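# Remove stained block from upright row and close gap

## Task

Pull the block with the yellow-brown stain out of the row of edge-standing blocks and lay it down flat on an empty part of the bench, clear of the row. Then push the row together so the grey blocks once more stand with their faces touching.

## Robot and tools

Robot: two arms on one table. left_arm carries a left hand and sits on the +y side; right_arm carries a right hand on the -y side. Measured bases in the scene frame: left_arm (+0.039, +0.276, +0.003) m, quat_wxyz (+1.000, 0, 0, +0.013); right_arm (+0.040, -0.341, +0.049) m, quat_wxyz (+1.000, 0, 0, +0.006). A camera stand stands behind the arms.

Scene frame: origin at table-top height, halfway between the arms' nominal bases; +x points out over the table, +z up, +y toward left_arm. Image left/right does not match arm names. Reported hand positions (metres) and quat_wxyz use this frame and may be a few cm off, more at long reach.

execute_actions(actions, cameras). actions is a list of actions run one after another; each action lasts 0.5 s and is a table of 1 to 15 rows, each row one 1/30 s control step; if fewer than 15 rows, the last row repeats. Every row is one flat list of 48 numbers, each in [-1, 1], covering both arms even if one is idle: left_arm dx, dy, dz, rx, ry, rz; left hand's 16 hinge goals; left current_limit; left speed; then the same 24 for right_arm. cameras: list of names (cam_high, cam_left_wrist, cam_right_wrist), ["all"], or [] for none; omitted or null gives all only when actions is empty. An unknown name voids the call. An empty actions list just reports state and images.

Arm numbers are offsets, not poses: dx..rz shift the arm's Hand target from where it stood when the action began, along that target's own axes (not scene axes). All rows of one action measure from that same start, so a row is a destination relative to the start, not a step from the previous row; the next action starts from the new target, so resending an offset moves further. Scale: 1.0 = 0.6 m for dx, dy, dz and 180 degrees for the rotation vector rx, ry, rz. All zeros means stay at (and re-request) the current target.

Hand numbers are absolute goals, not offsets. Per hand, in this order: index_mcp, index_abd, index_pip, index_dip, middle_mcp, middle_abd, middle_pip, middle_dip, ring_mcp, ring_abd, ring_pip, ring_dip, thumb_cmc, thumb_axl, thumb_mcp, thumb_ipl. Each maps linearly between the hinge's stops: brackets give degrees at +1, at -1, and the straight value. Finger _mcp (-18, +128; +0.75), _abd (-60, +60; +0.00, toward -1 swings away from thumb), _pip (-29, +108; +0.58), _dip (-21, +117; +0.70): toward -1 curls toward the palm. thumb_cmc (-20, +120; +0.71) toward -1 brings the thumb in front of the palm; thumb_axl (-27, +140; +0.68) rolls it about its own line; thumb_mcp (-69, +109; +0.23) and thumb_ipl (-77, +108; +0.17) bend it. A 0 is a real goal, so to leave a hand unchanged copy back its hand_goal, hand_current_limit and hand_speed. current_limit: -1 to +1 maps to 0 to 550 mA (floor 11 mA); low values may leave fingers too weak to rise. speed: hinge rate is (speed + 1)/2 of 8.5 rad/s. Start values +0.4 and -0.6; last sent values persist.

Hand geometry (right hand; left is mirrored, its +x toward the thumb). Hand point sits just past the index/middle knuckles. Its +z runs along straight fingers to the tips, +x across the palm away from the thumb, +y out of the palm face (face at y = -0.062, z -0.110 to -0.049). Straight fingertips reach 0.139 m beyond knuckles at z = -0.017; fingers at y = -0.076. A rigid mast at x +0.05..+0.10, z -0.16..-0.11, out to y = +0.06 can strike objects. Fingertips are rubber-capped.

Motion: commanded orientation is clipped to 40 degrees from measured each step; the arm may not reach the target in one action. "Hand target" in results is the last (clipped) commanded pose and is the base of the next offset. The hand point often stops short; if a zeros action still leaves a gap, send that gap as an offset. right_arm's elbow sags under load, so command higher than wanted. Tiny moves may not start. To stop pushing on something, set the target back beyond the hand point.

Results: end_effector_position, end_effector_quat_wxyz, Hand target, joint velocities (may say within noise or be omitted), joint torques (drive output incl. arm weight; numbers 3 and 4 wrap at ±28 N m), motor temperatures, and per hand motor: hand_goal, hand_measured (same scale), hand_current_ma (positive pushes toward -1), hand_state (moving, goal, blocked, overload), plus hand_current_limit and hand_speed. A grip presses only while the goal lies past the object's surface.

zoom_image(camera, region): enlarges [x0, y0, x1, y1] pixels (origin top-left, at most 504 by 504) of that camera's newest image. Images: cam_high 896x504, both wrist cams 672x504 fisheye; calibration matrices are supplied and are roughly accurate.

finished_scene(scene): integer of the current scene; closes it irreversibly, so call only when the block lies flat away from the row and the row is closed and stays so without the robot.

Avoid: dropping the block or releasing it while it moves; anything leaving the table; slamming into the table or heavy things; arms or hands touching or one hand gripping the other's fingers; hand motors at 495 mA or more for 5 s (they shut off 10 s); arm motors reaching 100 °C (arm collapses; MOTOR HOT appears at 85 °C), caused by holding loads, long reach or pushing at unreachable poses. An arm stop drops new hand numbers. Loose objects may get nudged by outside pushes.

Each tool is called after "Call:" as name([rows], argument=value, ...), one row to a line, values as JSON.

## Session

Call:
execute_actions(actions=[])

Scene clock: 0.00 s.
left_arm: end_effector_position=(+0.6743, +0.0654, +0.3648) hand_goal=(+0.754, +0.000, +0.576, +0.696, +0.754, +0.000, +0.576, +0.696, +0.754, +0.000, +0.576, +0.696, +0.714, +0.678, +0.226, +0.168) hand_measured=(+0.754, +0.000, +0.576, +0.696, +0.754, +0.000, +0.576, +0.696, +0.754, +0.000, +0.576, +0.696, +0.714, +0.678, +0.226, +0.168) hand_current_ma=(+0, +0, +0, +0, +0, +0, +0, +0, +0, +0, +0, +0, +0, +0, +0, +0) hand_state=(goal, goal, goal, goal, goal, goal, goal, goal, goal, goal, goal, goal, goal, goal, goal, goal) hand_current_limit=0.40 hand_speed=-0.60 end_effector_quat_wxyz=(+0.169, +0.519, +0.829, -0.123) | right_arm: end_effector_position=(+0.3245, -0.1791, +0.3238) hand_goal=(+0.754, +0.000, +0.576, +0.696, +0.754, +0.000, +0.576, +0.696, +0.754, +0.000, +0.576, +0.696, +0.714, +0.678, +0.226, +0.168) hand_measured=(+0.754, +0.000, +0.576, +0.696, +0.754, +0.000, +0.576, +0.696, +0.754, +0.000, +0.576, +0.696, +0.714, +0.678, +0.226, +0.168) hand_current_ma=(+0, +0, +0, +0, +0, +0, +0, +0, +0, +0, +0, +0, +0, +0, +0, +0) hand_state=(goal, goal, goal, goal, goal, goal, goal, goal, goal, goal, goal, goal, goal, goal, goal, goal) hand_current_limit=0.40 hand_speed=-0.60 end_effector_quat_wxyz=(+0.139, +0.847, +0.484, +0.171)
Joint positions: left_arm=[-0.38 1.863 2.209 -1.624 0.309 -0.851] | right_arm=[0.974 1.035 0.99 -1.335 0.403 1.48]
Joint velocities: within noise
Joint torques (N m): no reading
Motor temperatures (°C): left_arm=[26 24 30 25 21 26] | right_arm=[35 34 24 26 23 25]
Heat: left arm: hottest elbow 30 °C; right arm: hottest waist 35 °C.
Hand target: left_arm +0.6756, +0.0648, +0.3840; +0.188, +0.520, +0.825, -0.119 | right_arm +0.3270, -0.1751, +0.3308; +0.135, +0.847, +0.482, +0.178

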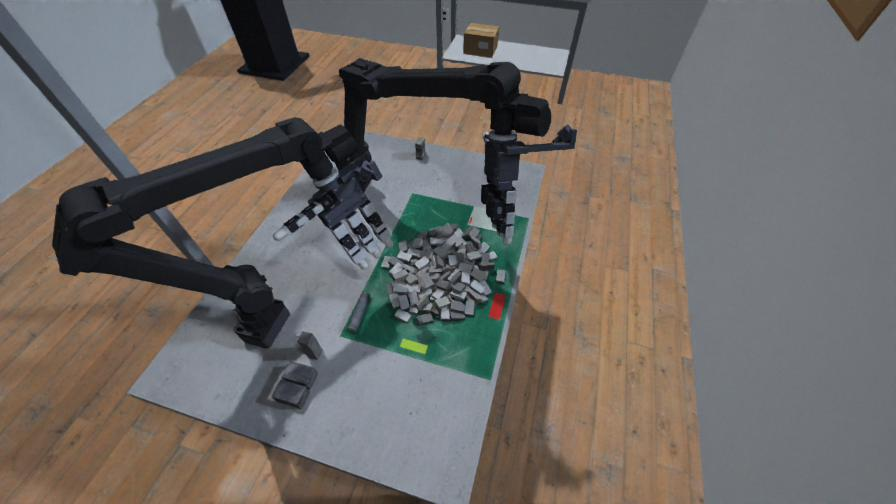

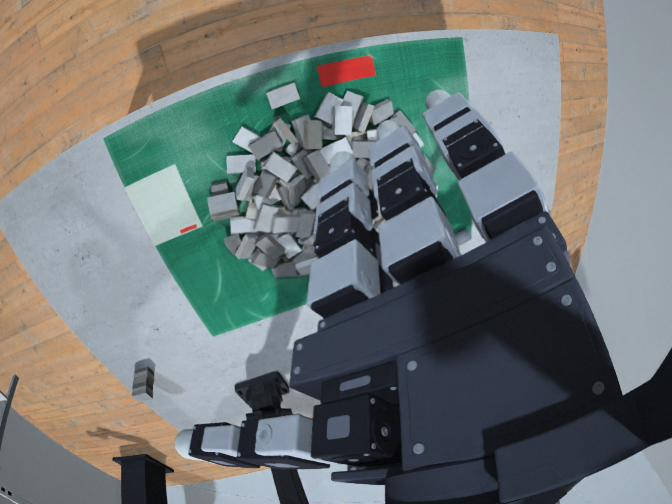

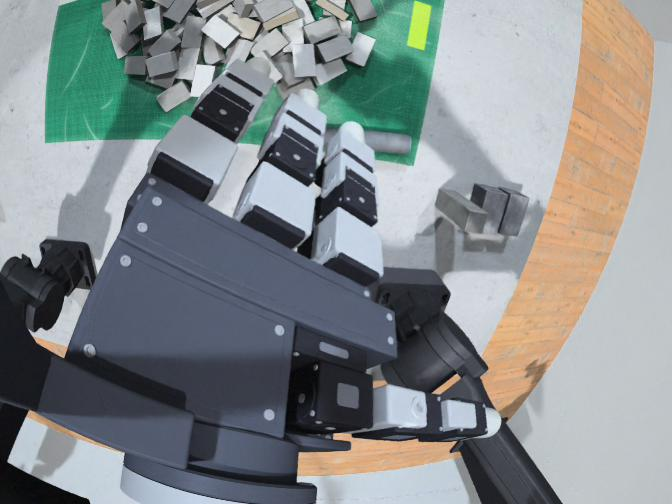

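Call:
zoom_image(camera="cam_high", region=[240, 310, 360, 420])

Call:
zoom_image(camera="cam_high", region=[340, 180, 560, 390])

Call:
zoom_image(camera="cam_left_wrist", region=[100, 330, 220, 420])

Call:
zoom_image(camera="cam_right_wrist", region=[400, 150, 560, 270])

Call:
zoom_image(camera="cam_high", region=[380, 120, 460, 190])

Scaled by 4.200 from the camera's 896x504 image, which has a finer 1280x720 frame.

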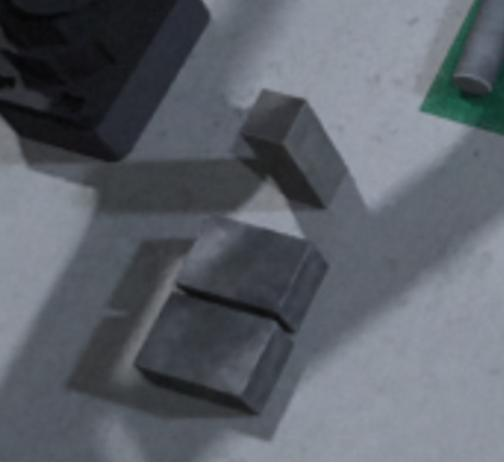

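Scaled by 2.291 from the camera's 896x504 image, which has a finer 1280x720 frame.

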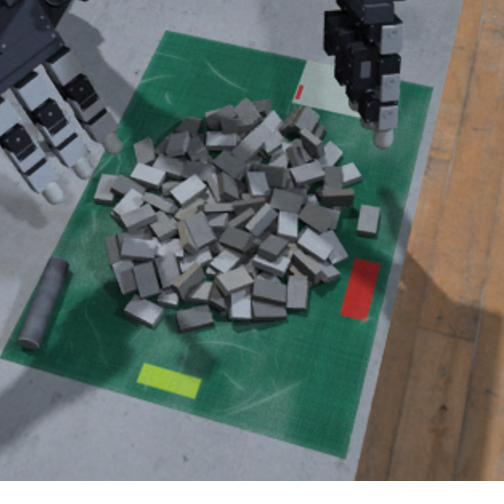

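Scaled by 4.200 from the camera's 672x504 image, which has a finer 960x720 frame.

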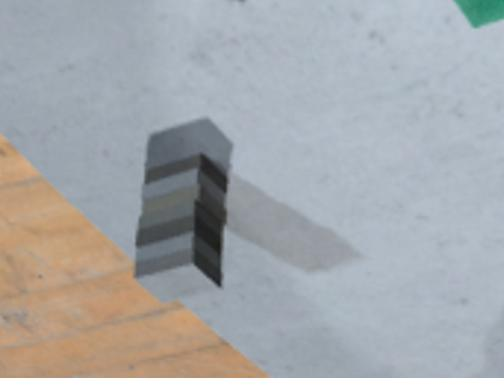

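Scaled by 3.150 from the camera's 672x504 image, which has a finer 960x720 frame.

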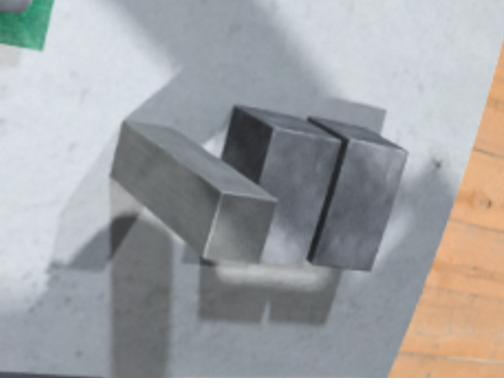

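Scaled by 6.300 from the camera's 896x504 image, which has a finer 1280x720 frame.

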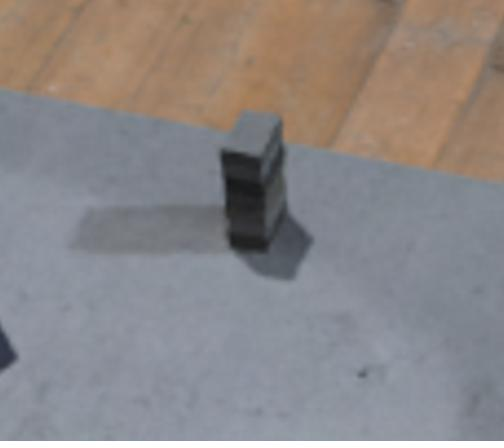

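Call:
zoom_image(camera="cam_left_wrist", region=[120, 345, 180, 405])

Call:
zoom_image(camera="cam_high", region=[400, 130, 440, 170])

Scaled by 8.400 from the camera's 672x504 image, which has a finer 960x720 frame.

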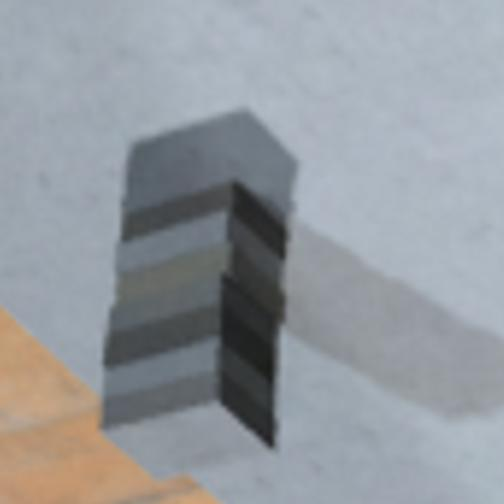

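Scaled by 12.600 from the camera's 896x504 image, which has a finer 1280x720 frame.

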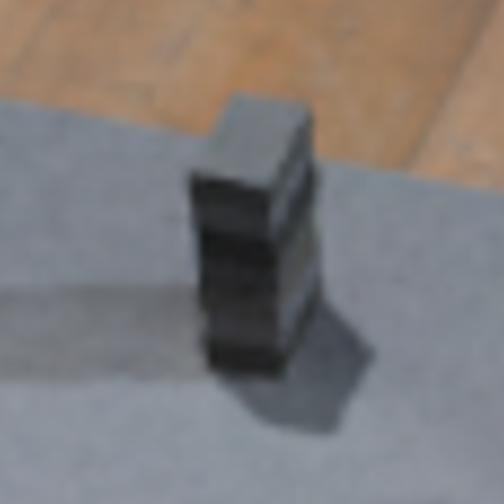

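Call:
execute_actions([
  [[0,0,0,0,0,0,0.754,0,0.576,0.696,0.754,0,0.576,0.696,0.754,0,0.576,0.696,0.714,0.678,0.226,0.168,0.4,-0.6,-0.031,0.017,-0.123,0,0,0,0.754,0,0.576,0.696,0.754,0,0.576,0.696,0.754,0,0.576,0.696,0.714,0.678,0.226,0.168,0.4,-0.6]],
  [[0,0,0,0,0,0,0.754,0,0.576,0.696,0.754,0,0.576,0.696,0.754,0,0.576,0.696,0.714,0.678,0.226,0.168,0.4,-0.6,-0.031,0.017,-0.123,0,0,0,0.754,0,0.576,0.696,0.754,0,0.576,0.696,0.754,0,0.576,0.696,0.714,0.678,0.226,0.168,0.4,-0.6]],
  [[0,0,0,0,0,0,0.754,0,0.576,0.696,0.754,0,0.576,0.696,0.754,0,0.576,0.696,0.714,0.678,0.226,0.168,0.4,-0.6,-0.031,0.017,-0.123,0,0,0,0.754,0,0.576,0.696,0.754,0,0.576,0.696,0.754,0,0.576,0.696,0.714,0.678,0.226,0.168,0.4,-0.6]],
], cameras=["all"])

Scene clock: 61.60 s.
left_arm: end_effector_position=(+0.6743, +0.0654, +0.3648) hand_goal=(+0.754, +0.000, +0.576, +0.696, +0.754, +0.000, +0.576, +0.696, +0.754, +0.000, +0.576, +0.696, +0.714, +0.678, +0.226, +0.168) hand_measured=(+0.754, +0.000, +0.576, +0.696, +0.754, +0.000, +0.576, +0.696, +0.754, +0.000, +0.576, +0.696, +0.714, +0.678, +0.224, +0.168) hand_current_ma=(+0, +0, +0, +0, +0, +0, +0, +0, +0, +0, +0, +0, +0, +0, -2, +0) hand_state=(goal, goal, goal, goal, goal, goal, goal, goal, goal, goal, goal, goal, goal, goal, goal, goal) hand_current_limit=0.40 hand_speed=-0.60 end_effector_quat_wxyz=(+0.169, +0.519, +0.829, -0.123) | right_arm: end_effector_position=(+0.2329, -0.2287, +0.5213) hand_goal=(+0.754, +0.000, +0.576, +0.696, +0.754, +0.000, +0.576, +0.696, +0.754, +0.000, +0.576, +0.696, +0.714, +0.678, +0.226, +0.168) hand_measured=(+0.756, +0.000, +0.576, +0.696, +0.756, +0.000, +0.576, +0.696, +0.756, +0.000, +0.576, +0.696, +0.716, +0.678, +0.224, +0.168) hand_current_ma=(+0, +0, +0, +0, +0, +0, +0, +0, +0, +0, +0, +0, +0, +0, +0, +0) hand_state=(goal, goal, goal, goal, goal, goal, goal, goal, goal, goal, goal, goal, goal, goal, goal, goal) hand_current_limit=0.40 hand_speed=-0.60 end_effector_quat_wxyz=(+0.031, +0.803, +0.491, +0.336)
Joint positions: left_arm=[-0.38 1.863 2.209 -1.624 0.309 -0.851] | right_arm=[1.286 0.721 1.333 -1.681 0.493 1.644]
Joint torques (N m): left_arm=[-0.5 -17.79 11.28 0.66 0.33 0.03] | right_arm=[1.61 1.44 11.14 1.09 0.54 -0.05]
Motor temperatures (°C): left_arm=[25 28 42 25 22 25] | right_arm=[34 34 32 25 23 25]
Heat: left arm: hottest elbow 42 °C; right arm: hottest waist 34 °C.
Hand target: left_arm +0.6756, +0.0648, +0.3840; +0.188, +0.520, +0.825, -0.119 | right_arm +0.2286, -0.2261, +0.5328; +0.135, +0.847, +0.482, +0.178
Off the commanded pose: left_arm 0.019 m, 2 deg | right_arm 0.013 m, 22 deg.
joint sent to its limit (right arm) — joint 4 (wrist pitch), lower limit. The joint targets are off in orientation, not in position.
camera_calibration:
cam_right_wrist: T_world_to_cam=[[0.292573, -0.938647, -0.182598, -0.148624], [-0.92662, -0.325454, 0.188294, -0.0106391], [-0.236169, 0.11411, -0.964989, 0.703485], [0, 0, 0, 1]] pos_world=[0.199766, -0.223243, 0.65372]

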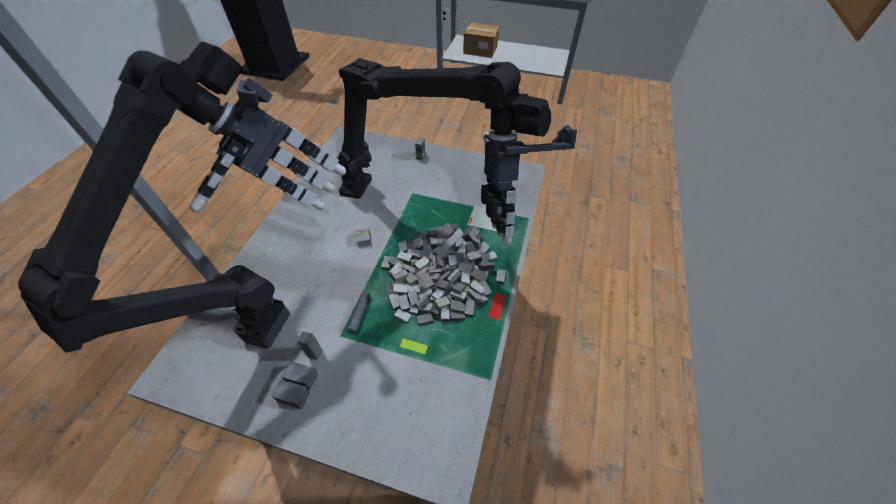

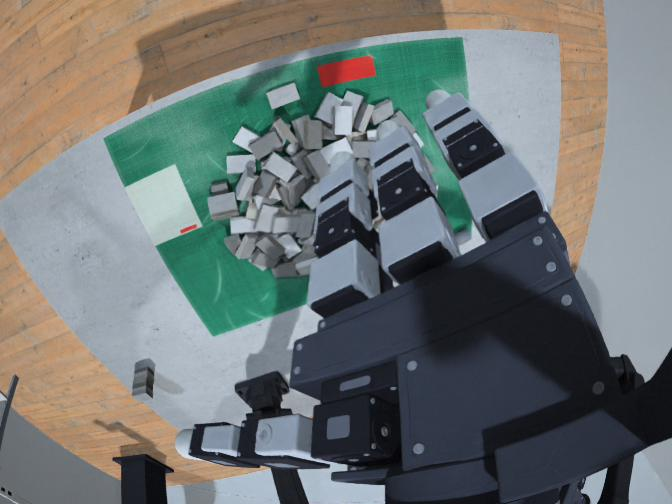

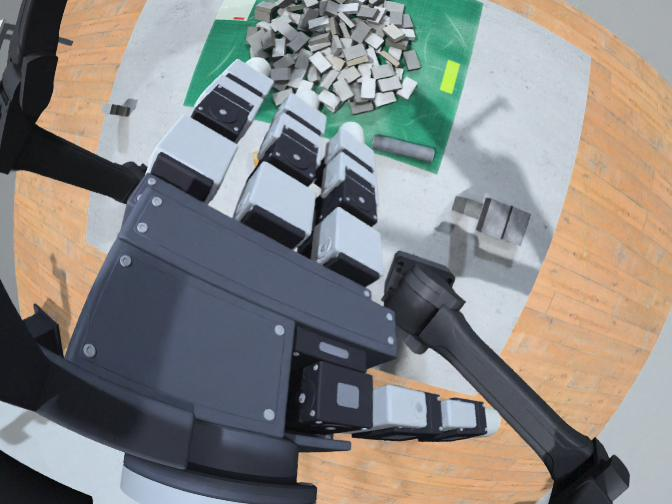

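Call:
zoom_image(camera="cam_high", region=[340, 215, 390, 265])

Call:
zoom_image(camera="cam_right_wrist", region=[220, 120, 340, 220])

Call:
zoom_image(camera="cam_right_wrist", region=[430, 170, 550, 270])

Scaled by 10.080 from the camera's 896x504 image, which has a finer 1280x720 frame.

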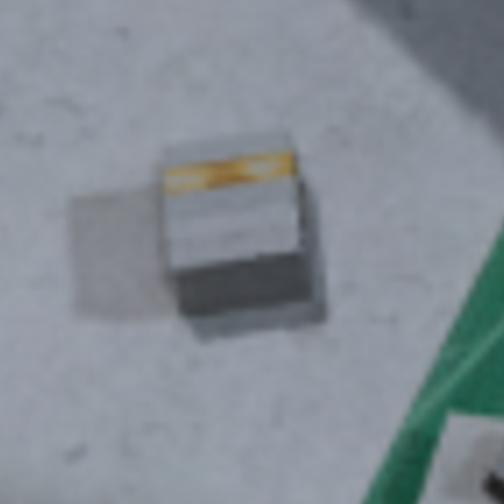

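Scaled by 4.200 from the camera's 672x504 image, which has a finer 960x720 frame.

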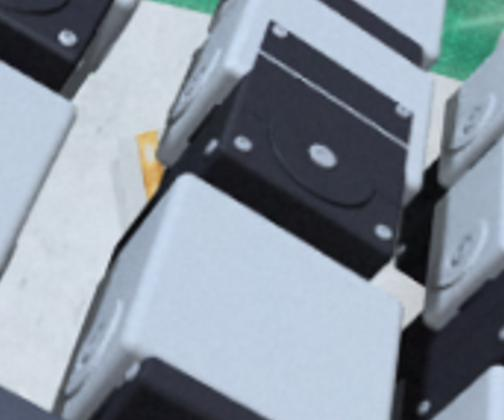

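Scaled by 4.200 from the camera's 672x504 image, which has a finer 960x720 frame.

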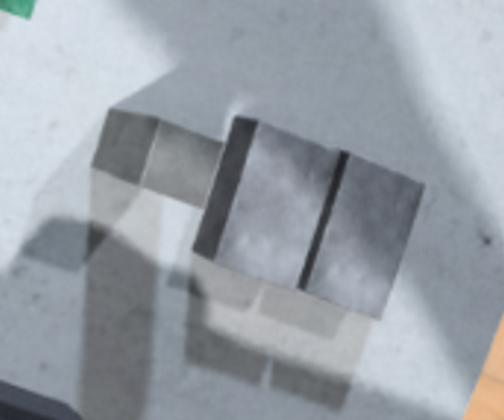

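Call:
execute_actions([
  [[0,0,0,-0.025,0,-0.052,0.754,0,0.576,0.696,0.754,0,0.576,0.696,0.754,0,0.576,0.696,0.714,0.678,0.226,0.168,0.4,-0.6,0,0,0,0,0,0,0.754,0,0.576,0.696,0.754,0,0.576,0.696,0.754,0,0.576,0.696,0.714,0.678,0.226,0.168,0.4,-0.6]],
  [[0,0,0,-0.05,0,-0.104,0.754,0,0.576,0.696,0.754,0,0.576,0.696,0.754,0,0.576,0.696,0.714,0.678,0.226,0.168,0.4,-0.6,0,0,0,0,0,0,0.754,0,0.576,0.696,0.754,0,0.576,0.696,0.754,0,0.576,0.696,0.714,0.678,0.226,0.168,0.4,-0.6]],
], cameras=[])

Scene clock: 147.37 s.
left_arm: end_effector_position=(+0.6697, +0.0718, +0.3624) hand_goal=(+0.754, +0.000, +0.576, +0.696, +0.754, +0.000, +0.576, +0.696, +0.754, +0.000, +0.576, +0.696, +0.714, +0.678, +0.226, +0.168) hand_measured=(+0.754, +0.000, +0.576, +0.696, +0.754, +0.000, +0.576, +0.696, +0.754, +0.000, +0.576, +0.696, +0.714, +0.678, +0.224, +0.168) hand_current_ma=(-1, +0, +0, +0, +0, +0, +0, +0, +0, +0, +0, +0, +0, +0, -2, +0) hand_state=(goal, goal, goal, goal, goal, goal, goal, goal, goal, goal, goal, goal, goal, goal, goal, goal) hand_current_limit=0.40 hand_speed=-0.60 end_effector_quat_wxyz=(+0.190, +0.284, +0.938, -0.062) | right_arm: end_effector_position=(+0.2323, -0.2288, +0.5206) hand_goal=(+0.754, +0.000, +0.576, +0.696, +0.754, +0.000, +0.576, +0.696, +0.754, +0.000, +0.576, +0.696, +0.714, +0.678, +0.226, +0.168) hand_measured=(+0.756, +0.000, +0.576, +0.696, +0.756, +0.000, +0.576, +0.696, +0.756, +0.000, +0.576, +0.696, +0.716, +0.678, +0.224, +0.168) hand_current_ma=(+0, +0, +0, +0, +0, +0, +0, +0, +0, +0, +0, +0, +0, +0, +0, +0) hand_state=(goal, goal, goal, goal, goal, goal, goal, goal, goal, goal, goal, goal, goal, goal, goal, goal) hand_current_limit=0.40 hand_speed=-0.60 end_effector_quat_wxyz=(+0.028, +0.805, +0.489, +0.335)
Joint positions: left_arm=[-0.452 1.908 2.26 -1.527 0.071 -1.423] | right_arm=[1.286 0.721 1.333 -1.681 0.49 1.651]
Joint torques (N m): left_arm=[-1.03 -17.26 14.46 0.73 0 -0.14] | right_arm=[1.55 1.32 11.36 0.92 0.54 -0.06]
Motor temperatures (°C): left_arm=[25 31 47 24 22 25] | right_arm=[34 34 38 25 23 25]
Heat: left arm: hottest elbow 47 °C; right arm: hottest elbow 38 °C.
Hand target: left_arm +0.6757, +0.0649, +0.3840; +0.213, +0.279, +0.934, -0.065 | right_arm +0.2286, -0.2261, +0.5328; +0.135, +0.847, +0.482, +0.178
Off the commanded pose: left_arm 0.023 m, 3 deg | right_arm 0.013 m, 22 deg.
joint sent to its limit (right arm) — joint 4 (wrist pitch), lower limit. The joint targets are off in orientation, not in position.
No camera images: "cameras" was empty.

Call:
execute_actions([
  [[0.0693,0.2053,-0.034,-0.0271,0,-0.0563,0.754,0,0.576,0.696,0.754,0,0.576,0.696,0.754,0,0.576,0.696,0.714,0.678,0.226,0.168,0.4,-0.6,0.071,-0.0685,0.1245,0,0,0,0.754,0,0.576,0.696,0.754,0,0.576,0.696,0.754,0,0.576,0.696,0.714,0.678,0.226,0.168,0.4,-0.6]],
  [[0.0693,0.2053,-0.034,-0.0271,0,-0.0563,0.754,0,0.576,0.696,0.754,0,0.576,0.696,0.754,0,0.576,0.696,0.714,0.678,0.226,0.168,0.4,-0.6,0.071,-0.0685,0.1245,0,0,0,0.754,0,0.576,0.696,0.754,0,0.576,0.696,0.754,0,0.576,0.696,0.714,0.678,0.226,0.168,0.4,-0.6]],
  [[0.0693,0.2053,-0.034,-0.0271,0,-0.0563,0.754,0,0.576,0.696,0.754,0,0.576,0.696,0.754,0,0.576,0.696,0.714,0.678,0.226,0.168,0.4,-0.6,0,0,0,0.0244,0.0293,-0.1595,0.754,0,0.576,0.696,0.754,0,0.576,0.696,0.754,0,0.576,0.696,0.714,0.678,0.226,0.168,0.4,-0.6]],
  [[0.0693,0.2053,-0.034,-0.0271,0,-0.0563,0.754,0,0.576,0.696,0.754,0,0.576,0.696,0.754,0,0.576,0.696,0.714,0.678,0.226,0.168,0.4,-0.6,0,0,0,0.0244,0.0293,-0.1595,0.754,0,0.576,0.696,0.754,0,0.576,0.696,0.754,0,0.576,0.696,0.714,0.678,0.226,0.168,0.4,-0.6]],
  [[0,0,0,0,0,0,0.754,0,0.576,0.696,0.754,0,0.576,0.696,0.754,0,0.576,0.696,0.714,0.678,0.226,0.168,0.4,-0.6,0,0,0,0.0244,0.0293,-0.1595,0.754,0,0.576,0.696,0.754,0,0.576,0.696,0.754,0,0.576,0.696,0.714,0.678,0.226,0.168,0.4,-0.6]],
  [[0,0,0,0,0,0,0.754,0,0.576,0.696,0.754,0,0.576,0.696,0.754,0,0.576,0.696,0.714,0.678,0.226,0.168,0.4,-0.6,0,0,0,0.0244,0.0293,-0.1595,0.754,0,0.576,0.696,0.754,0,0.576,0.696,0.754,0,0.576,0.696,0.714,0.678,0.226,0.168,0.4,-0.6]],
  [[0,0,0,0,0,0,0.754,0,0.576,0.696,0.754,0,0.576,0.696,0.754,0,0.576,0.696,0.714,0.678,0.226,0.168,0.4,-0.6,0,0,0,0.0244,0.0293,-0.1595,0.754,0,0.576,0.696,0.754,0,0.576,0.696,0.754,0,0.576,0.696,0.714,0.678,0.226,0.168,0.4,-0.6]],
], cameras=["all"])

Scene clock: 255.60 s.
left_arm: end_effector_position=(+0.6302, +0.5800, +0.3662) hand_goal=(+0.754, +0.000, +0.576, +0.696, +0.754, +0.000, +0.576, +0.696, +0.754, +0.000, +0.576, +0.696, +0.714, +0.678, +0.226, +0.168) hand_measured=(+0.752, +0.000, +0.576, +0.696, +0.752, +0.000, +0.576, +0.696, +0.752, +0.000, +0.576, +0.696, +0.714, +0.678, +0.224, +0.168) hand_current_ma=(-1, +0, +0, +0, -1, +0, +0, +0, -1, +0, +0, +0, +0, +0, -2, +0) hand_state=(goal, goal, goal, goal, goal, goal, goal, goal, goal, goal, goal, goal, goal, goal, goal, goal) hand_current_limit=0.40 hand_speed=-0.60 end_effector_quat_wxyz=(+0.204, -0.103, +0.973, +0.019) | right_arm: end_effector_position=(+0.2605, -0.1220, +0.3639) hand_goal=(+0.754, +0.000, +0.576, +0.696, +0.754, +0.000, +0.576, +0.696, +0.754, +0.000, +0.576, +0.696, +0.714, +0.678, +0.226, +0.168) hand_measured=(+0.754, +0.000, +0.576, +0.696, +0.754, +0.000, +0.576, +0.696, +0.754, +0.000, +0.576, +0.696, +0.716, +0.678, +0.222, +0.168) hand_current_ma=(+0, +0, +0, +0, +0, +0, +0, +0, +0, +0, +0, +0, +0, +0, +0, +0) hand_state=(goal, goal, goal, goal, goal, goal, goal, goal, goal, goal, goal, goal, goal, goal, goal, goal) hand_current_limit=0.40 hand_speed=-0.60 end_effector_quat_wxyz=(+0.034, -0.225, +0.974, +0.019)
Joint positions: left_arm=[0.335 1.913 2.277 -1.527 0.064 -1.433] | right_arm=[0.486 1.011 1.197 -1.682 -0.019 -1.526]
Joint torques (N m): left_arm=[-1.03 -16.73 14.45 0.35 0.12 0.01] | right_arm=[-0.79 -4.13 12.82 0.18 -0.21 -0.19]
Motor temperatures (°C): left_arm=[25 35 53 24 21 24] | right_arm=[33 33 40 25 23 25]
Heat: left arm: hottest elbow 53 °C; right arm: hottest elbow 40 °C.
Hand target: left_arm +0.6383, +0.5773, +0.3845; +0.221, -0.099, +0.970, +0.022 | right_arm +0.2701, -0.1199, +0.3800; +0.000, -0.225, +0.974, +0.000
Off the commanded pose: left_arm 0.020 m, 2 deg | right_arm 0.019 m, 4 deg.
joint sent to its limit (right arm) — joint 4 (wrist pitch), lower limit. The joint targets are off in orientation, not in position.
camera_calibration:
cam_left_wrist: T_world_to_cam=[[0.840108, -0.46698, 0.275949, -0.387388], [-0.541547, -0.69326, 0.475519, 0.523511], [-0.0307536, -0.548926, -0.835305, 0.769897], [0, 0, 0, 1]] pos_world=[0.632631, 0.604644, 0.501059]
cam_right_wrist: T_world_to_cam=[[0.409656, 0.911853, 0.0265687, 0.033818], [0.557001, -0.27309, 0.784329, -0.517626], [0.722448, -0.306506, -0.619776, 0.119229], [0, 0, 0, 1]] pos_world=[0.188328, -0.135651, 0.478986]

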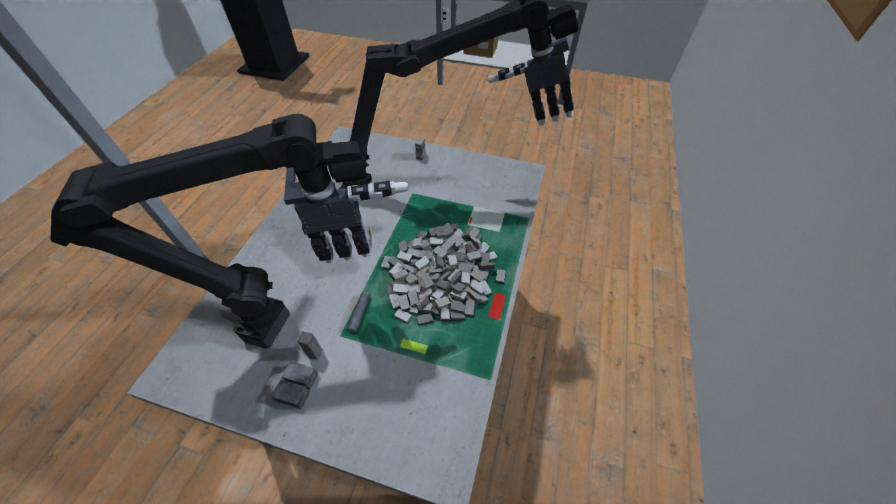

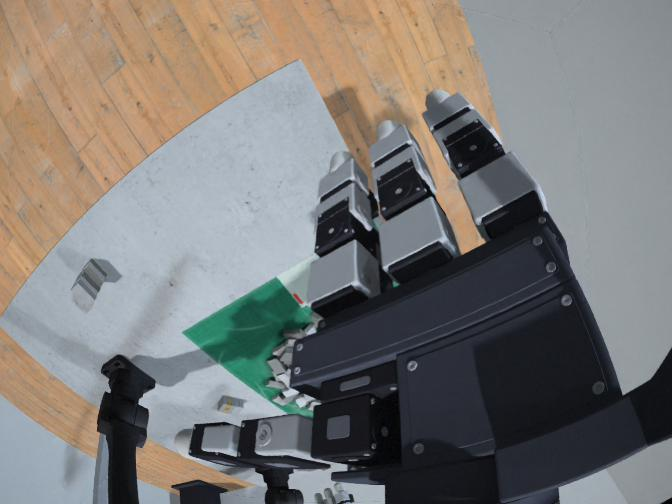

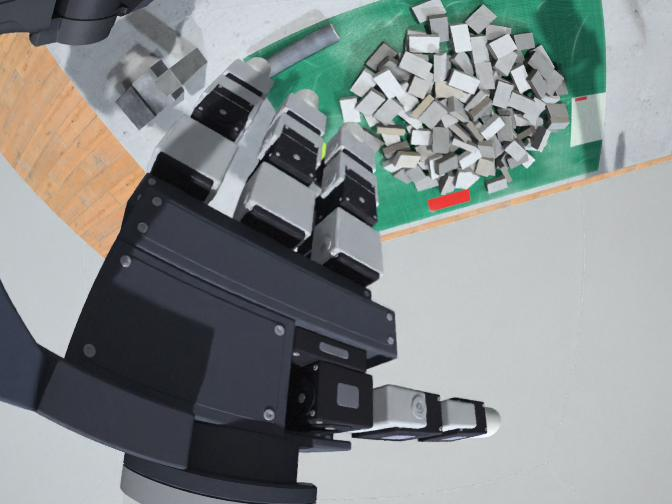

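Call:
zoom_image(camera="cam_left_wrist", region=[200, 380, 260, 425])

Call:
zoom_image(camera="cam_high", region=[330, 215, 390, 275])

Scaled by 8.400 from the camera's 672x504 image, which has a finer 960x720 frame.

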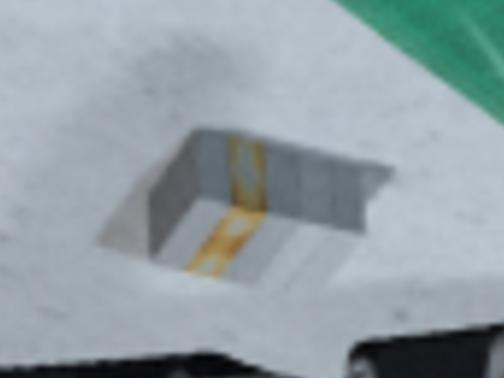

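Scaled by 8.400 from the camera's 896x504 image, which has a finer 1280x720 frame.

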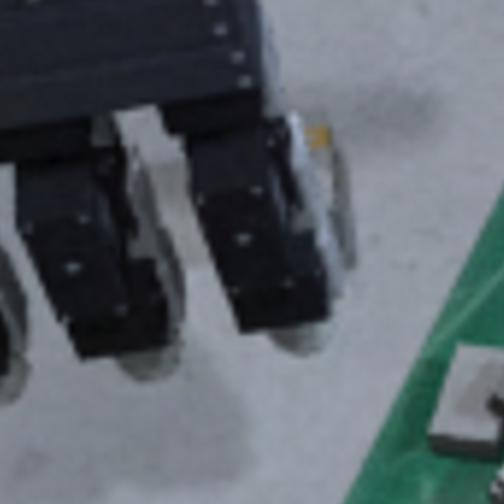

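Call:
execute_actions([
  [[0.121,-0.036,-0.058,0,0,0,0.754,0,0.576,0.696,0.754,0,0.576,0.696,0.754,0,0.576,0.696,0.714,0.678,0.226,0.168,0.4,-0.6,0.005,0.118,0.0417,0,0,0,0.754,0,0.576,0.696,0.754,0,0.576,0.696,0.754,0,0.576,0.696,0.714,0.678,0.226,0.168,0.4,-0.6]],
  [[0.121,-0.036,-0.058,0,0,0,0.754,0,0.576,0.696,0.754,0,0.576,0.696,0.754,0,0.576,0.696,0.714,0.678,0.226,0.168,0.4,-0.6,0.005,0.118,0.0417,0,0,0,0.754,0,0.576,0.696,0.754,0,0.576,0.696,0.754,0,0.576,0.696,0.714,0.678,0.226,0.168,0.4,-0.6]],
  [[0.121,-0.036,-0.058,0,0,0,0.754,0,0.576,0.696,0.754,0,0.576,0.696,0.754,0,0.576,0.696,0.714,0.678,0.226,0.168,0.4,-0.6,0.005,0.118,0.0417,0,0,0,0.754,0,0.576,0.696,0.754,0,0.576,0.696,0.754,0,0.576,0.696,0.714,0.678,0.226,0.168,0.4,-0.6]],
  [[0,0,0,0,0,0,0.754,0,0.576,0.696,0.754,0,0.576,0.696,0.754,0,0.576,0.696,0.714,0.678,0.226,0.168,0.4,-0.6,0.005,0.118,0.0417,0,0,0,0.754,0,0.576,0.696,0.754,0,0.576,0.696,0.754,0,0.576,0.696,0.714,0.678,0.226,0.168,0.4,-0.6]],
], cameras=["all"])

Scene clock: 285.90 s.
left_arm: end_effector_position=(+0.4131, +0.4700, +0.3872) hand_goal=(+0.754, +0.000, +0.576, +0.696, +0.754, +0.000, +0.576, +0.696, +0.754, +0.000, +0.576, +0.696, +0.714, +0.678, +0.226, +0.168) hand_measured=(+0.752, +0.000, +0.576, +0.696, +0.752, +0.000, +0.576, +0.696, +0.752, +0.000, +0.576, +0.696, +0.714, +0.678, +0.224, +0.168) hand_current_ma=(-1, +0, +0, +0, -1, +0, +0, +0, -1, +0, +0, +0, +0, +0, -3, +0) hand_state=(goal, goal, goal, goal, goal, goal, goal, goal, goal, goal, goal, goal, goal, goal, goal, goal) hand_current_limit=0.40 hand_speed=-0.60 end_effector_quat_wxyz=(+0.225, -0.100, +0.969, +0.024) | right_arm: end_effector_position=(+0.1279, +0.1128, +0.2659) hand_goal=(+0.754, +0.000, +0.576, +0.696, +0.754, +0.000, +0.576, +0.696, +0.754, +0.000, +0.576, +0.696, +0.714, +0.678, +0.226, +0.168) hand_measured=(+0.752, +0.000, +0.576, +0.696, +0.752, +0.000, +0.576, +0.696, +0.752, +0.000, +0.576, +0.696, +0.714, +0.678, +0.222, +0.168) hand_current_ma=(+0, +0, +0, +0, +0, +0, +0, +0, +0, +0, +0, +0, +0, +0, +0, +0) hand_state=(goal, goal, goal, goal, goal, goal, goal, goal, goal, goal, goal, goal, goal, goal, goal, goal) hand_current_limit=0.40 hand_speed=-0.60 end_effector_quat_wxyz=(-0.010, -0.232, +0.973, -0.015)
Joint positions: left_arm=[0.262 1.21 1.496 -1.402 0.035 -1.496] | right_arm=[1.277 1.37 1.244 -1.481 -0.003 -0.749]
Joint torques (N m): left_arm=[-1.32 -8.29 9.39 0.61 -0.05 -0.08] | right_arm=[0.21 -10.93 12.22 0.54 0.09 0.03]
Motor temperatures (°C): left_arm=[25 33 55 24 21 24] | right_arm=[33 33 44 25 23 25]
Heat: left arm: hottest elbow 55 °C; right arm: hottest elbow 44 °C.
Hand target: left_arm +0.4148, +0.4649, +0.3845; +0.221, -0.099, +0.970, +0.022 | right_arm +0.1349, +0.1292, +0.2798; +0.000, -0.225, +0.974, +0.000
Off the commanded pose: left_arm 0.006 m, 1 deg | right_arm 0.023 m, 2 deg.
camera_calibration:
cam_left_wrist: T_world_to_cam=[[0.825936, -0.474408, 0.304577, -0.263934], [-0.563755, -0.698011, 0.441543, 0.344117], [0.00312664, -0.536393, -0.843962, 0.703855], [0, 0, 0, 1]] pos_world=[0.40979, 0.492528, 0.522473]
cam_right_wrist: T_world_to_cam=[[0.395773, 0.914791, -0.0807584, -0.0932729], [0.613813, -0.198095, 0.764193, -0.313171], [0.683079, -0.352018, -0.639911, 0.241778], [0, 0, 0, 1]] pos_world=[0.0639903, 0.108397, 0.386507]

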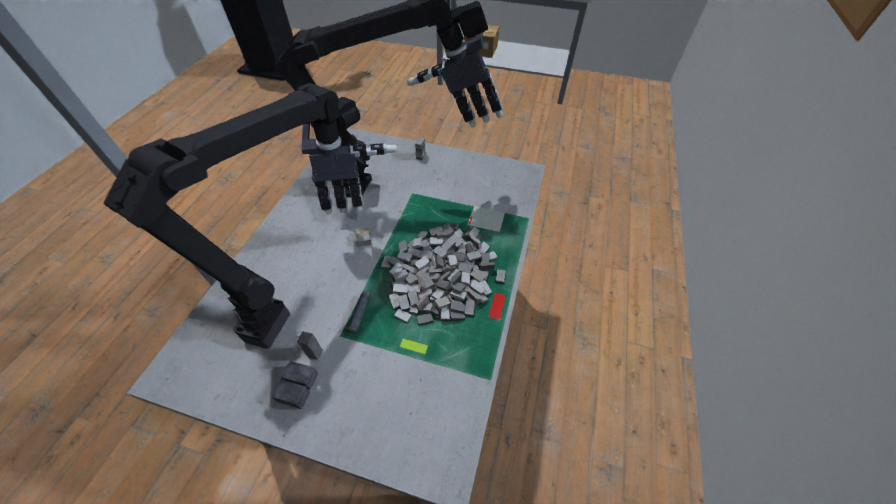

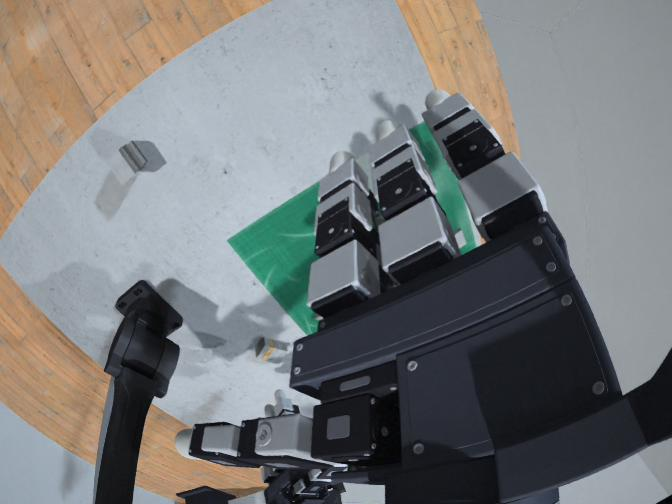

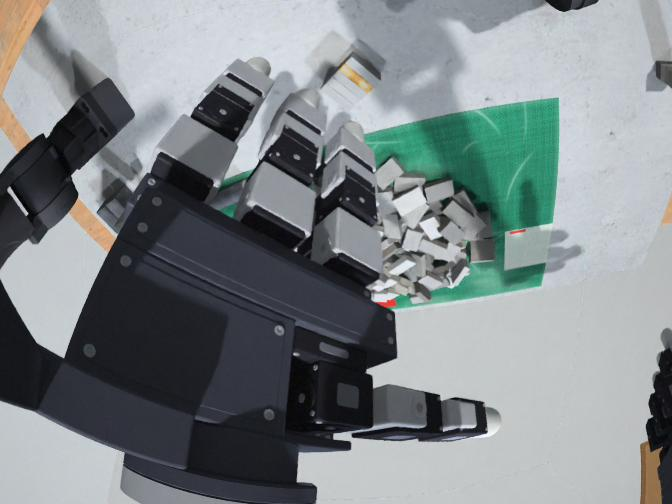

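Call:
zoom_image(camera="cam_right_wrist", region=[220, 10, 420, 160])

Call:
zoom_image(camera="cam_left_wrist", region=[230, 320, 310, 380])

Call:
zoom_image(camera="cam_high", region=[310, 190, 400, 260])

Scaled by 2.520 from the camera's 672x504 image, which has a finer 960x720 frame.

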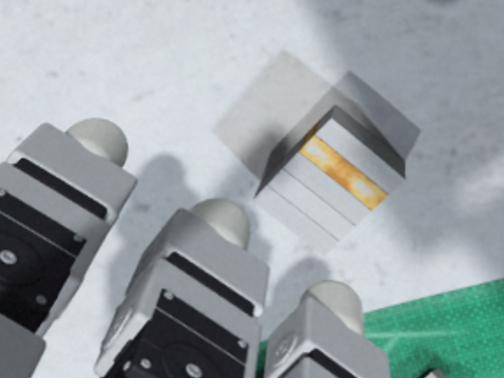

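Scaled by 6.300 from the camera's 672x504 image, which has a finer 960x720 frame.

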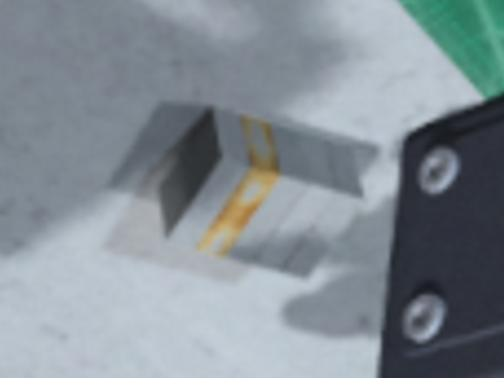

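Scaled by 5.600 from the camera's 896x504 image, which has a finer 1280x720 frame.

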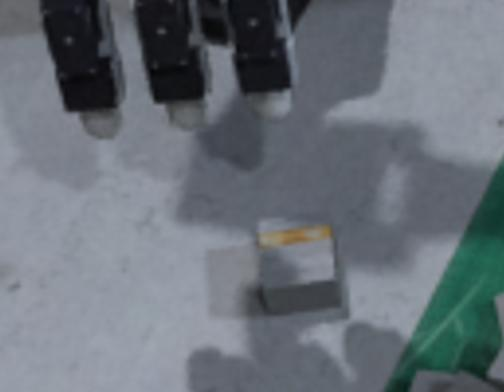

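Call:
zoom_image(camera="cam_right_wrist", region=[310, 40, 390, 120])

Call:
zoom_image(camera="cam_high", region=[345, 220, 385, 252])

Scaled by 6.300 from the camera's 672x504 image, which has a finer 960x720 frame.

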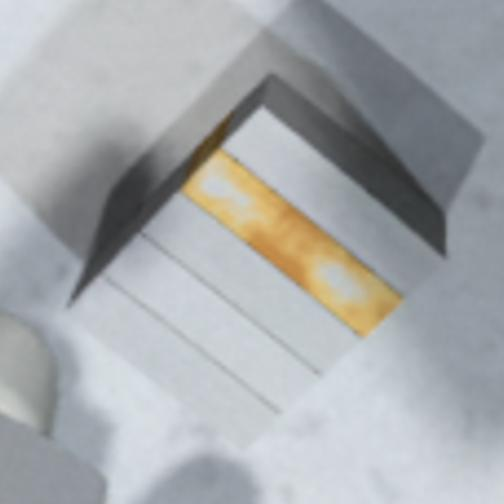

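Scaled by 12.600 from the camera's 896x504 image, which has a finer 1280x720 frame.

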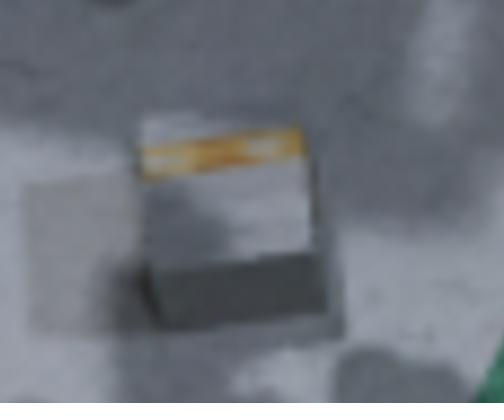

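Call:
execute_actions([
  [[0,0,0,0,0,0,0.754,0,0.576,0.696,0.754,0,0.576,0.696,0.754,0,0.576,0.696,0.714,0.678,0.226,0.168,0.4,-0.6,-0.042,0.0007,0.06,0,0,0,0.754,0.17,0.576,0.696,0.754,-0.17,0.576,0.696,0.754,-0.1,0.576,0.696,0.714,0.678,0.226,0.168,0.4,-0.6]],
  [[0,0,0,0,0,0,0.754,0,0.576,0.696,0.754,0,0.576,0.696,0.754,0,0.576,0.696,0.714,0.678,0.226,0.168,0.4,-0.6,0,0,0.098,0,0,0,0.754,0.17,0.576,0.696,0.754,-0.17,0.576,0.696,0.754,-0.1,0.576,0.696,0.714,0.678,0.226,0.168,0.4,-0.6]],
], cameras=["all"])

Call:
zoom_image(camera="cam_right_wrist", region=[250, 20, 430, 160])

Scene clock: 329.27 s.
left_arm: end_effector_position=(+0.4131, +0.4700, +0.3872) hand_goal=(+0.754, +0.000, +0.576, +0.696, +0.754, +0.000, +0.576, +0.696, +0.754, +0.000, +0.576, +0.696, +0.714, +0.678, +0.226, +0.168) hand_measured=(+0.752, +0.000, +0.576, +0.696, +0.752, +0.000, +0.576, +0.696, +0.752, +0.000, +0.576, +0.696, +0.714, +0.678, +0.224, +0.168) hand_current_ma=(-1, +0, +0, +0, -1, +0, +0, +0, -1, +0, +0, +0, +0, +0, -3, +0) hand_state=(goal, goal, goal, goal, goal, goal, goal, goal, goal, goal, goal, goal, goal, goal, goal, goal) hand_current_limit=0.40 hand_speed=-0.60 end_effector_quat_wxyz=(+0.225, -0.100, +0.969, +0.024) | right_arm: end_effector_position=(+0.1536, +0.1396, +0.1938) hand_goal=(+0.754, +0.170, +0.576, +0.696, +0.754, -0.170, +0.576, +0.696, +0.754, -0.100, +0.576, +0.696, +0.714, +0.678, +0.226, +0.168) hand_measured=(+0.752, +0.166, +0.576, +0.696, +0.752, -0.166, +0.576, +0.696, +0.752, -0.096, +0.576, +0.696, +0.714, +0.678, +0.222, +0.168) hand_current_ma=(+0, +0, +0, +0, +0, +0, +0, +0, +0, +0, +0, +0, +0, +0, +0, +0) hand_state=(goal, goal, goal, goal, goal, goal, goal, goal, goal, goal, goal, goal, goal, goal, goal, goal) hand_current_limit=0.40 hand_speed=-0.60 end_effector_quat_wxyz=(+0.002, -0.224, +0.975, +0.004)
Joint positions: left_arm=[0.262 1.21 1.496 -1.402 0.035 -1.496] | right_arm=[1.239 1.469 1.143 -1.235 0 -0.771]
Joint torques (N m): left_arm=[-1.2 -7.94 9.44 0.62 -0.06 -0.1] | right_arm=[-0.26 -11.99 8.12 0.83 0.04 -0.19]
Heat: left arm: hottest elbow 51 °C; right arm: hottest elbow 41 °C.
Hand target: left_arm +0.4148, +0.4649, +0.3845; +0.221, -0.099, +0.970, +0.022 | right_arm +0.1573, +0.1408, +0.1851; +0.000, -0.225, +0.974, +0.000
Off the commanded pose: left_arm 0.006 m, 1 deg | right_arm 0.010 m, 1 deg.
camera_calibration:
cam_left_wrist: T_world_to_cam=[[0.825936, -0.474408, 0.304577, -0.263934], [-0.563755, -0.698011, 0.441543, 0.344117], [0.00312664, -0.536393, -0.843962, 0.703855], [0, 0, 0, 1]] pos_world=[0.40979, 0.492528, 0.522473]
cam_right_wrist: T_world_to_cam=[[0.410908, 0.911002, -0.0350602, -0.144427], [0.598626, -0.240606, 0.764039, -0.2602], [0.687606, -0.334938, -0.644217, 0.185291], [0, 0, 0, 1]] pos_world=[0.0877012, 0.131028, 0.313107]

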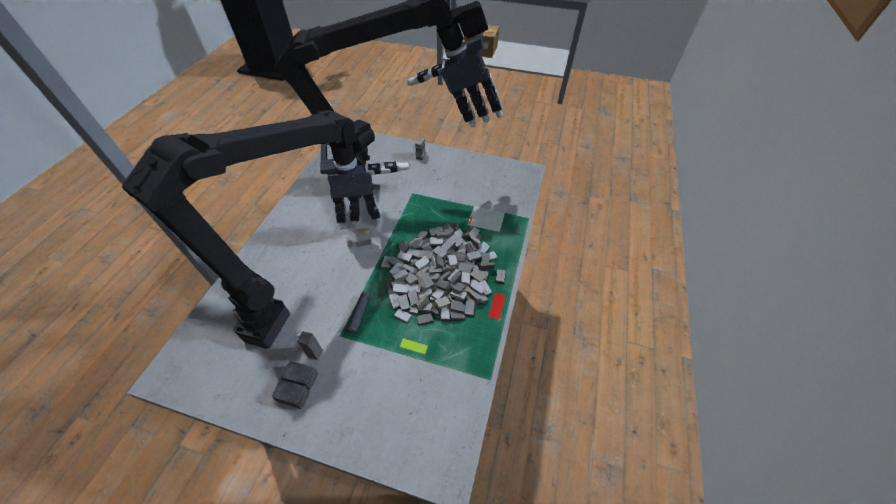

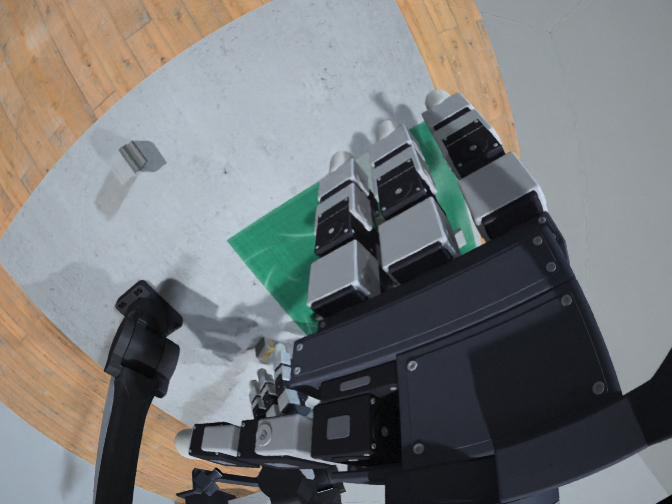

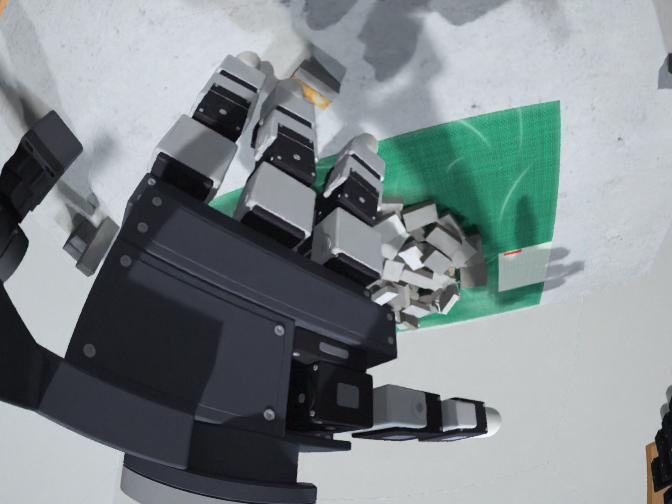

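Scaled by 2.800 from the camera's 672x504 image, which has a finer 960x720 frame.

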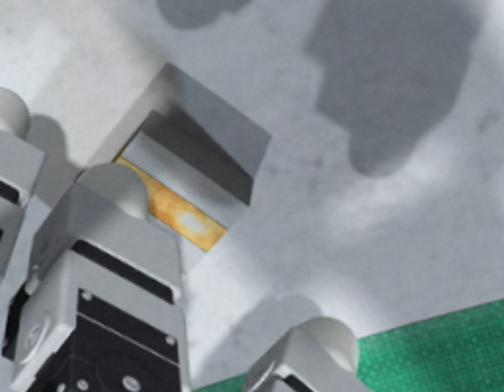

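Call:
execute_actions([
  [[0,0,0,0,0,0,0.754,0,0.576,0.696,0.754,0,0.576,0.696,0.754,0,0.576,0.696,0.714,0.678,0.226,0.168,0.4,-0.6,0.0268,-0.0257,0.0402,0,0,0,0.754,0.17,0.576,0.696,0.754,-0.17,0.576,0.696,0.754,-0.1,0.576,0.696,0.714,0.678,0.226,0.168,0.4,-0.6]],
], cameras=["cam_right_wrist"])

Call:
zoom_image(camera="cam_right_wrist", region=[250, 20, 430, 160])

Scene clock: 342.00 s.
left_arm: end_effector_position=(+0.4131, +0.4700, +0.3872) hand_goal=(+0.754, +0.000, +0.576, +0.696, +0.754, +0.000, +0.576, +0.696, +0.754, +0.000, +0.576, +0.696, +0.714, +0.678, +0.226, +0.168) hand_measured=(+0.752, +0.000, +0.576, +0.696, +0.752, +0.000, +0.576, +0.696, +0.752, +0.000, +0.576, +0.696, +0.714, +0.678, +0.224, +0.168) hand_current_ma=(-1, +0, +0, +0, -1, +0, +0, +0, -1, +0, +0, +0, +0, +0, -3, +0) hand_state=(goal, goal, goal, goal, goal, goal, goal, goal, goal, goal, goal, goal, goal, goal, goal, goal) hand_current_limit=0.40 hand_speed=-0.60 end_effector_quat_wxyz=(+0.225, -0.100, +0.969, +0.024) | right_arm: end_effector_position=(+0.1470, +0.1197, +0.1573) hand_goal=(+0.754, +0.170, +0.576, +0.696, +0.754, -0.170, +0.576, +0.696, +0.754, -0.100, +0.576, +0.696, +0.714, +0.678, +0.226, +0.168) hand_measured=(+0.752, +0.166, +0.576, +0.696, +0.752, -0.166, +0.576, +0.696, +0.752, -0.096, +0.576, +0.696, +0.714, +0.678, +0.222, +0.168) hand_current_ma=(+0, +0, +0, +0, +0, +0, +0, +0, +0, +0, +0, +0, +0, +0, +0, +0) hand_state=(goal, goal, goal, goal, goal, goal, goal, goal, goal, goal, goal, goal, goal, goal, goal, goal) hand_current_limit=0.40 hand_speed=-0.60 end_effector_quat_wxyz=(-0.004, -0.224, +0.975, -0.007)
Joint positions: left_arm=[0.262 1.21 1.496 -1.402 0.035 -1.496] | right_arm=[1.239 1.467 1.043 -1.164 0 -0.771]
Joint torques (N m): left_arm=[-1.49 -7.82 9.42 0.68 -0.05 -0.08] | right_arm=[0.15 -13.86 7.51 0.7 0.04 -0.18]
Motor temperatures (°C): left_arm=[25 31 50 24 21 24] | right_arm=[32 34 40 24 22 25]
Heat: left arm: hottest elbow 50 °C; right arm: hottest elbow 40 °C.
Hand target: left_arm +0.4148, +0.4649, +0.3845; +0.221, -0.099, +0.970, +0.022 | right_arm +0.1497, +0.1199, +0.1609; +0.000, -0.225, +0.974, +0.000
Off the commanded pose: left_arm 0.006 m, 1 deg | right_arm 0.005 m, 1 deg.
camera_calibration:
cam_right_wrist: T_world_to_cam=[[0.410556, 0.909803, -0.0608462, -0.120697], [0.604799, -0.221767, 0.764877, -0.236511], [0.682394, -0.350825, -0.641296, 0.161779], [0, 0, 0, 1]] pos_world=[0.0821972, 0.114116, 0.277307]
Images, in order (width x height): cam_right_wrist 672x504.

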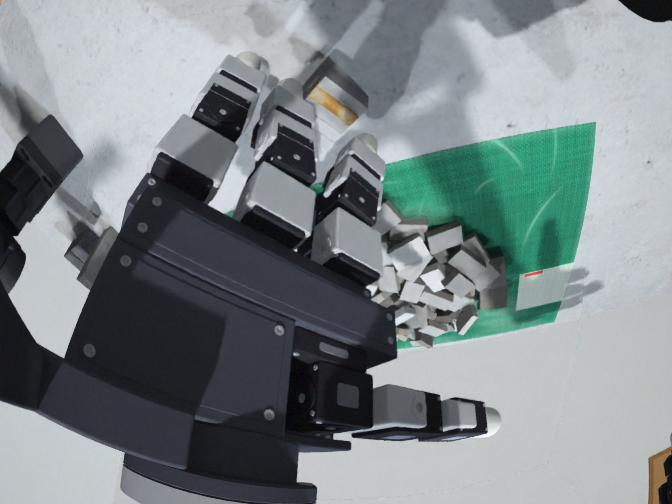

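Scaled by 2.800 from the camera's 672x504 image, which has a finer 960x720 frame.

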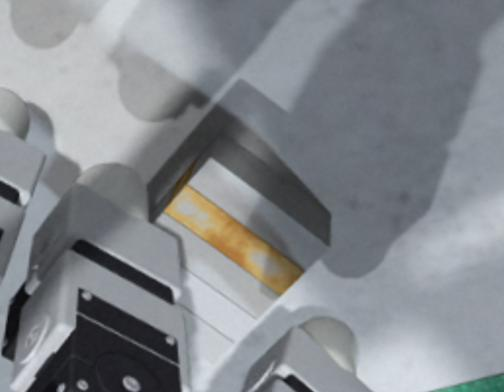

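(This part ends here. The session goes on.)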